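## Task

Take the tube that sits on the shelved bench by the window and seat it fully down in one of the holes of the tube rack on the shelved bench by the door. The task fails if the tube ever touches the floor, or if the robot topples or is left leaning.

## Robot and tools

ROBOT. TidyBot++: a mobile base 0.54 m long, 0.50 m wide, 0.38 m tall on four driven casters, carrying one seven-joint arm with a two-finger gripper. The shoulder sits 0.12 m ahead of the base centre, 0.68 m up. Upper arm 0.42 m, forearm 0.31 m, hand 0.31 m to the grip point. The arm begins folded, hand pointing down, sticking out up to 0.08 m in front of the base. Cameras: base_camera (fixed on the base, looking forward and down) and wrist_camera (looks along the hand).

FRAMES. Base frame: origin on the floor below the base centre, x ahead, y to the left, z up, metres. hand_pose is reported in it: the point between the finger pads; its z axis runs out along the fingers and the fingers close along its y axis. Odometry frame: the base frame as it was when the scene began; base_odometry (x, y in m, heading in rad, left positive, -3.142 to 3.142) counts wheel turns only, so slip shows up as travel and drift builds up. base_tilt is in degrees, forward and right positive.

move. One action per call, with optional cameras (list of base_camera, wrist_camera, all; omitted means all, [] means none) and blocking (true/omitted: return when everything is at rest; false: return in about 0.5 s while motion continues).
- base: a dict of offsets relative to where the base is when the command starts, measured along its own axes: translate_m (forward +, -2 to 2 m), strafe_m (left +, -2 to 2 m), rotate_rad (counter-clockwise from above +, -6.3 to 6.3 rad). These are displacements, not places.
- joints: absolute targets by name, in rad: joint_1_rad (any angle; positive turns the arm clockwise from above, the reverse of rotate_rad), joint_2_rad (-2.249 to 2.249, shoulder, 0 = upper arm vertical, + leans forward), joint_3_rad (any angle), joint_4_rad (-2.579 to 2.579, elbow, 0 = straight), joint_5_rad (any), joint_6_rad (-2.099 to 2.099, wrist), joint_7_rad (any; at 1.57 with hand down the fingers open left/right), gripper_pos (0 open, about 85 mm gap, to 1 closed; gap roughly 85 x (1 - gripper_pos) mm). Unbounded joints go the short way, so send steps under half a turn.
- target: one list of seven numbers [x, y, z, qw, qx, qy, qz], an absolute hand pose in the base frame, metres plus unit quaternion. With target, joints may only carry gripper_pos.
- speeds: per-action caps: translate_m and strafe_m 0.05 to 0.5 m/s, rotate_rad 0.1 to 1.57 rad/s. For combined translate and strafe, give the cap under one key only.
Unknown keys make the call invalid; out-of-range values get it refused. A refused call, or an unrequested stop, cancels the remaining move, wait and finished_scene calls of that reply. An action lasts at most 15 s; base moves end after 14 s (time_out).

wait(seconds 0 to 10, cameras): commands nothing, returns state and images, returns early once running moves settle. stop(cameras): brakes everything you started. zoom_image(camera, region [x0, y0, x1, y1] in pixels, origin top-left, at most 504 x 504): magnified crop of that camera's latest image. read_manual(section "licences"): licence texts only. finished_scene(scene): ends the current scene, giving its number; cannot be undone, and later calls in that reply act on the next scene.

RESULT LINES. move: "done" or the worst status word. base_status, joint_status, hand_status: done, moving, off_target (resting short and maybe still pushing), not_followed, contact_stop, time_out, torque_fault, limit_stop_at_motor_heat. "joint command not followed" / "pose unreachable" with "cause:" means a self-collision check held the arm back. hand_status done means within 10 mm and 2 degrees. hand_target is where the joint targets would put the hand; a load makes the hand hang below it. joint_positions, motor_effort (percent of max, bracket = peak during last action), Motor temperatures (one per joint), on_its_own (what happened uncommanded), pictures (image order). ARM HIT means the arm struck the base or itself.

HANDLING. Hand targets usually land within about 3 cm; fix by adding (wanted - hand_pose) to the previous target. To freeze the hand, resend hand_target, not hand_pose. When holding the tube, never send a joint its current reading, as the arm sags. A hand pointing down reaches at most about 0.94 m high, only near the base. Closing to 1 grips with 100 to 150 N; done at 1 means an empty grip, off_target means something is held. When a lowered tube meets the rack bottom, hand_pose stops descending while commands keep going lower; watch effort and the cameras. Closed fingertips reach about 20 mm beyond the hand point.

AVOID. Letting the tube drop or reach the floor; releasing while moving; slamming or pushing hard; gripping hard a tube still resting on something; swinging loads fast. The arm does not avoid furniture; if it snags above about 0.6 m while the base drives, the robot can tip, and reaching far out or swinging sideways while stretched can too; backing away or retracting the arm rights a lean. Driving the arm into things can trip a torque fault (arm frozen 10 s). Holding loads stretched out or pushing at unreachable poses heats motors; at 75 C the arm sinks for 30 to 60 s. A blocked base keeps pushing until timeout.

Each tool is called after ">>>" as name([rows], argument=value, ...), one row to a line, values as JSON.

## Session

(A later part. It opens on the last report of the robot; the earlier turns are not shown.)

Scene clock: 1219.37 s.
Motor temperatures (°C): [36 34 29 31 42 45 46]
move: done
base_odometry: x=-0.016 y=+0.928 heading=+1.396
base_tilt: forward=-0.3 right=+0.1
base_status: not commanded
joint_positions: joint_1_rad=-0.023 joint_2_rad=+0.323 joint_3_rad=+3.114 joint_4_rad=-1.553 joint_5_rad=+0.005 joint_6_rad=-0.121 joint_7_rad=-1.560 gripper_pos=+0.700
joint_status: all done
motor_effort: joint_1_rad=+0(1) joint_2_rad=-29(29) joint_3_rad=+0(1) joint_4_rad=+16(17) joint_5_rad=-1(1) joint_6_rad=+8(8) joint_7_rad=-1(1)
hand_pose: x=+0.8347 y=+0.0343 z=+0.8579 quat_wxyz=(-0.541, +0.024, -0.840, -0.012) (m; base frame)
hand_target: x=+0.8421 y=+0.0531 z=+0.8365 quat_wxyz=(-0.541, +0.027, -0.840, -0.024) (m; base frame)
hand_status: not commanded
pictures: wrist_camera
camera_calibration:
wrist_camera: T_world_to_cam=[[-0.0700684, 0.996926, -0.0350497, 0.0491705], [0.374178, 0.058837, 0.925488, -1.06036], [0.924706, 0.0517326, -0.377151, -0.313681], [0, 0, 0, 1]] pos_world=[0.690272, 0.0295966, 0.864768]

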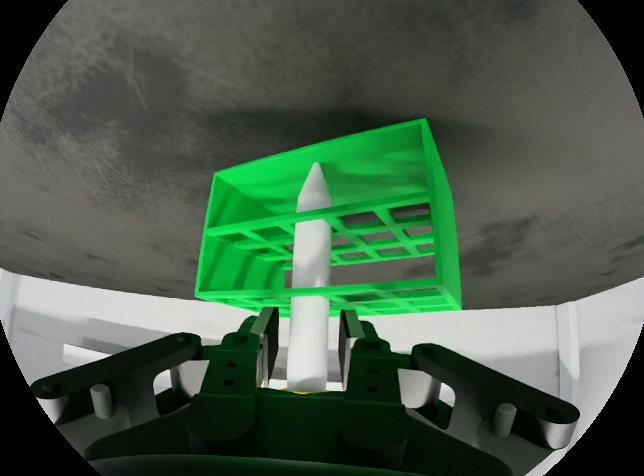

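>>> move(joints={"gripper_pos":0.5}, cameras=[])

>>> move(base={"translate_m":-0.12}, speeds={"translate_m":0.15}, cameras=["wrist_camera"])

>>> zoom_image(camera="wrist_camera", region=[200, 100, 450, 350])

Scene clock: 1238.00 s.
Motor temperatures (°C): [36 34 29 31 42 45 46]
move: done
base_odometry: x=-0.016 y=+0.928 heading=+1.396
base_tilt: forward=-0.3 right=+0.1
base_status: not commanded
joint_positions: joint_1_rad=-0.023 joint_2_rad=+0.323 joint_3_rad=+3.114 joint_4_rad=-1.553 joint_5_rad=+0.005 joint_6_rad=-0.121 joint_7_rad=-1.560 gripper_pos=+0.500
joint_status: all done
motor_effort: joint_1_rad=+0(1) joint_2_rad=-29(29) joint_3_rad=+0(1) joint_4_rad=+16(17) joint_5_rad=+0(1) joint_6_rad=+8(8) joint_7_rad=+0(2)
hand_pose: x=+0.8347 y=+0.0343 z=+0.8579 quat_wxyz=(-0.541, +0.024, -0.840, -0.012) (m; base frame)
hand_target: x=+0.8421 y=+0.0531 z=+0.8365 quat_wxyz=(-0.541, +0.027, -0.840, -0.024) (m; base frame)
hand_status: not commanded
pictures: none
No camera images: "cameras" was empty.

Scene clock: 1239.43 s.
Motor temperatures (°C): [36 34 29 31 42 45 46]
move: done
base_odometry: x=-0.037 y=+0.810 heading=+1.396
base_tilt: forward=-0.3 right=+0.1
base_status: done
joint_positions: joint_1_rad=-0.026 joint_2_rad=+0.330 joint_3_rad=+3.114 joint_4_rad=-1.554 joint_5_rad=+0.005 joint_6_rad=-0.119 joint_7_rad=-1.561 gripper_pos=+0.500
joint_status: not commanded
motor_effort: joint_1_rad=+0(2) joint_2_rad=-29(31) joint_3_rad=+0(1) joint_4_rad=+16(17) joint_5_rad=-1(1) joint_6_rad=+8(9) joint_7_rad=+0(1)
hand_pose: x=+0.8359 y=+0.0365 z=+0.8525 quat_wxyz=(-0.539, +0.025, -0.842, -0.013) (m; base frame)
hand_target: x=+0.8421 y=+0.0531 z=+0.8365 quat_wxyz=(-0.541, +0.027, -0.840, -0.024) (m; base frame)
hand_status: not commanded
pictures: wrist_camera
camera_calibration:
wrist_camera: T_world_to_cam=[[-0.073255, 0.996713, -0.0346078, 0.0491588], [0.379786, 0.0599658, 0.923129, -1.05859], [0.922169, 0.0544802, -0.38293, -0.309993], [0, 0, 0, 1]] pos_world=[0.691506, 0.0313707, 0.860214]

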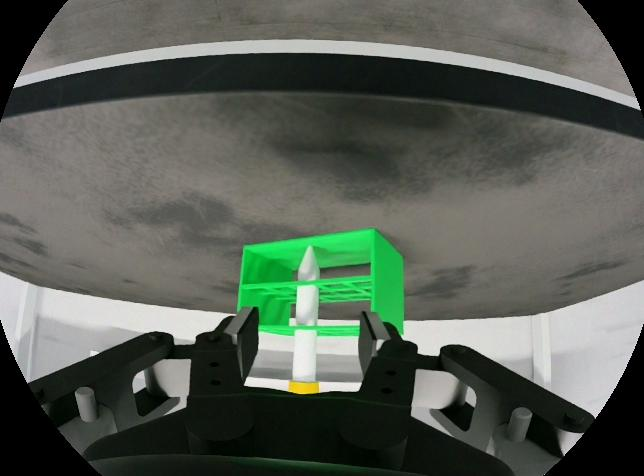

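Scaled by 2.016.

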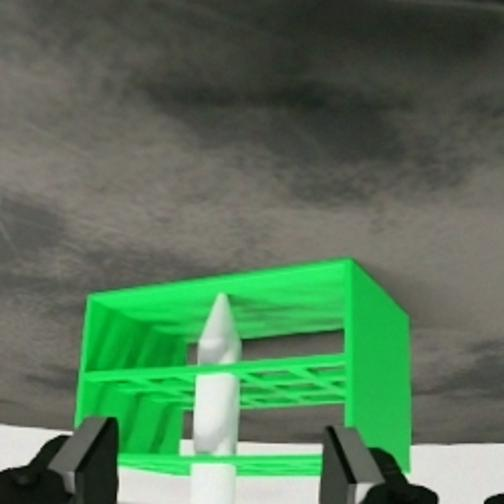

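>>> finished_scene(scene=1)

The scene is finished: the task was done.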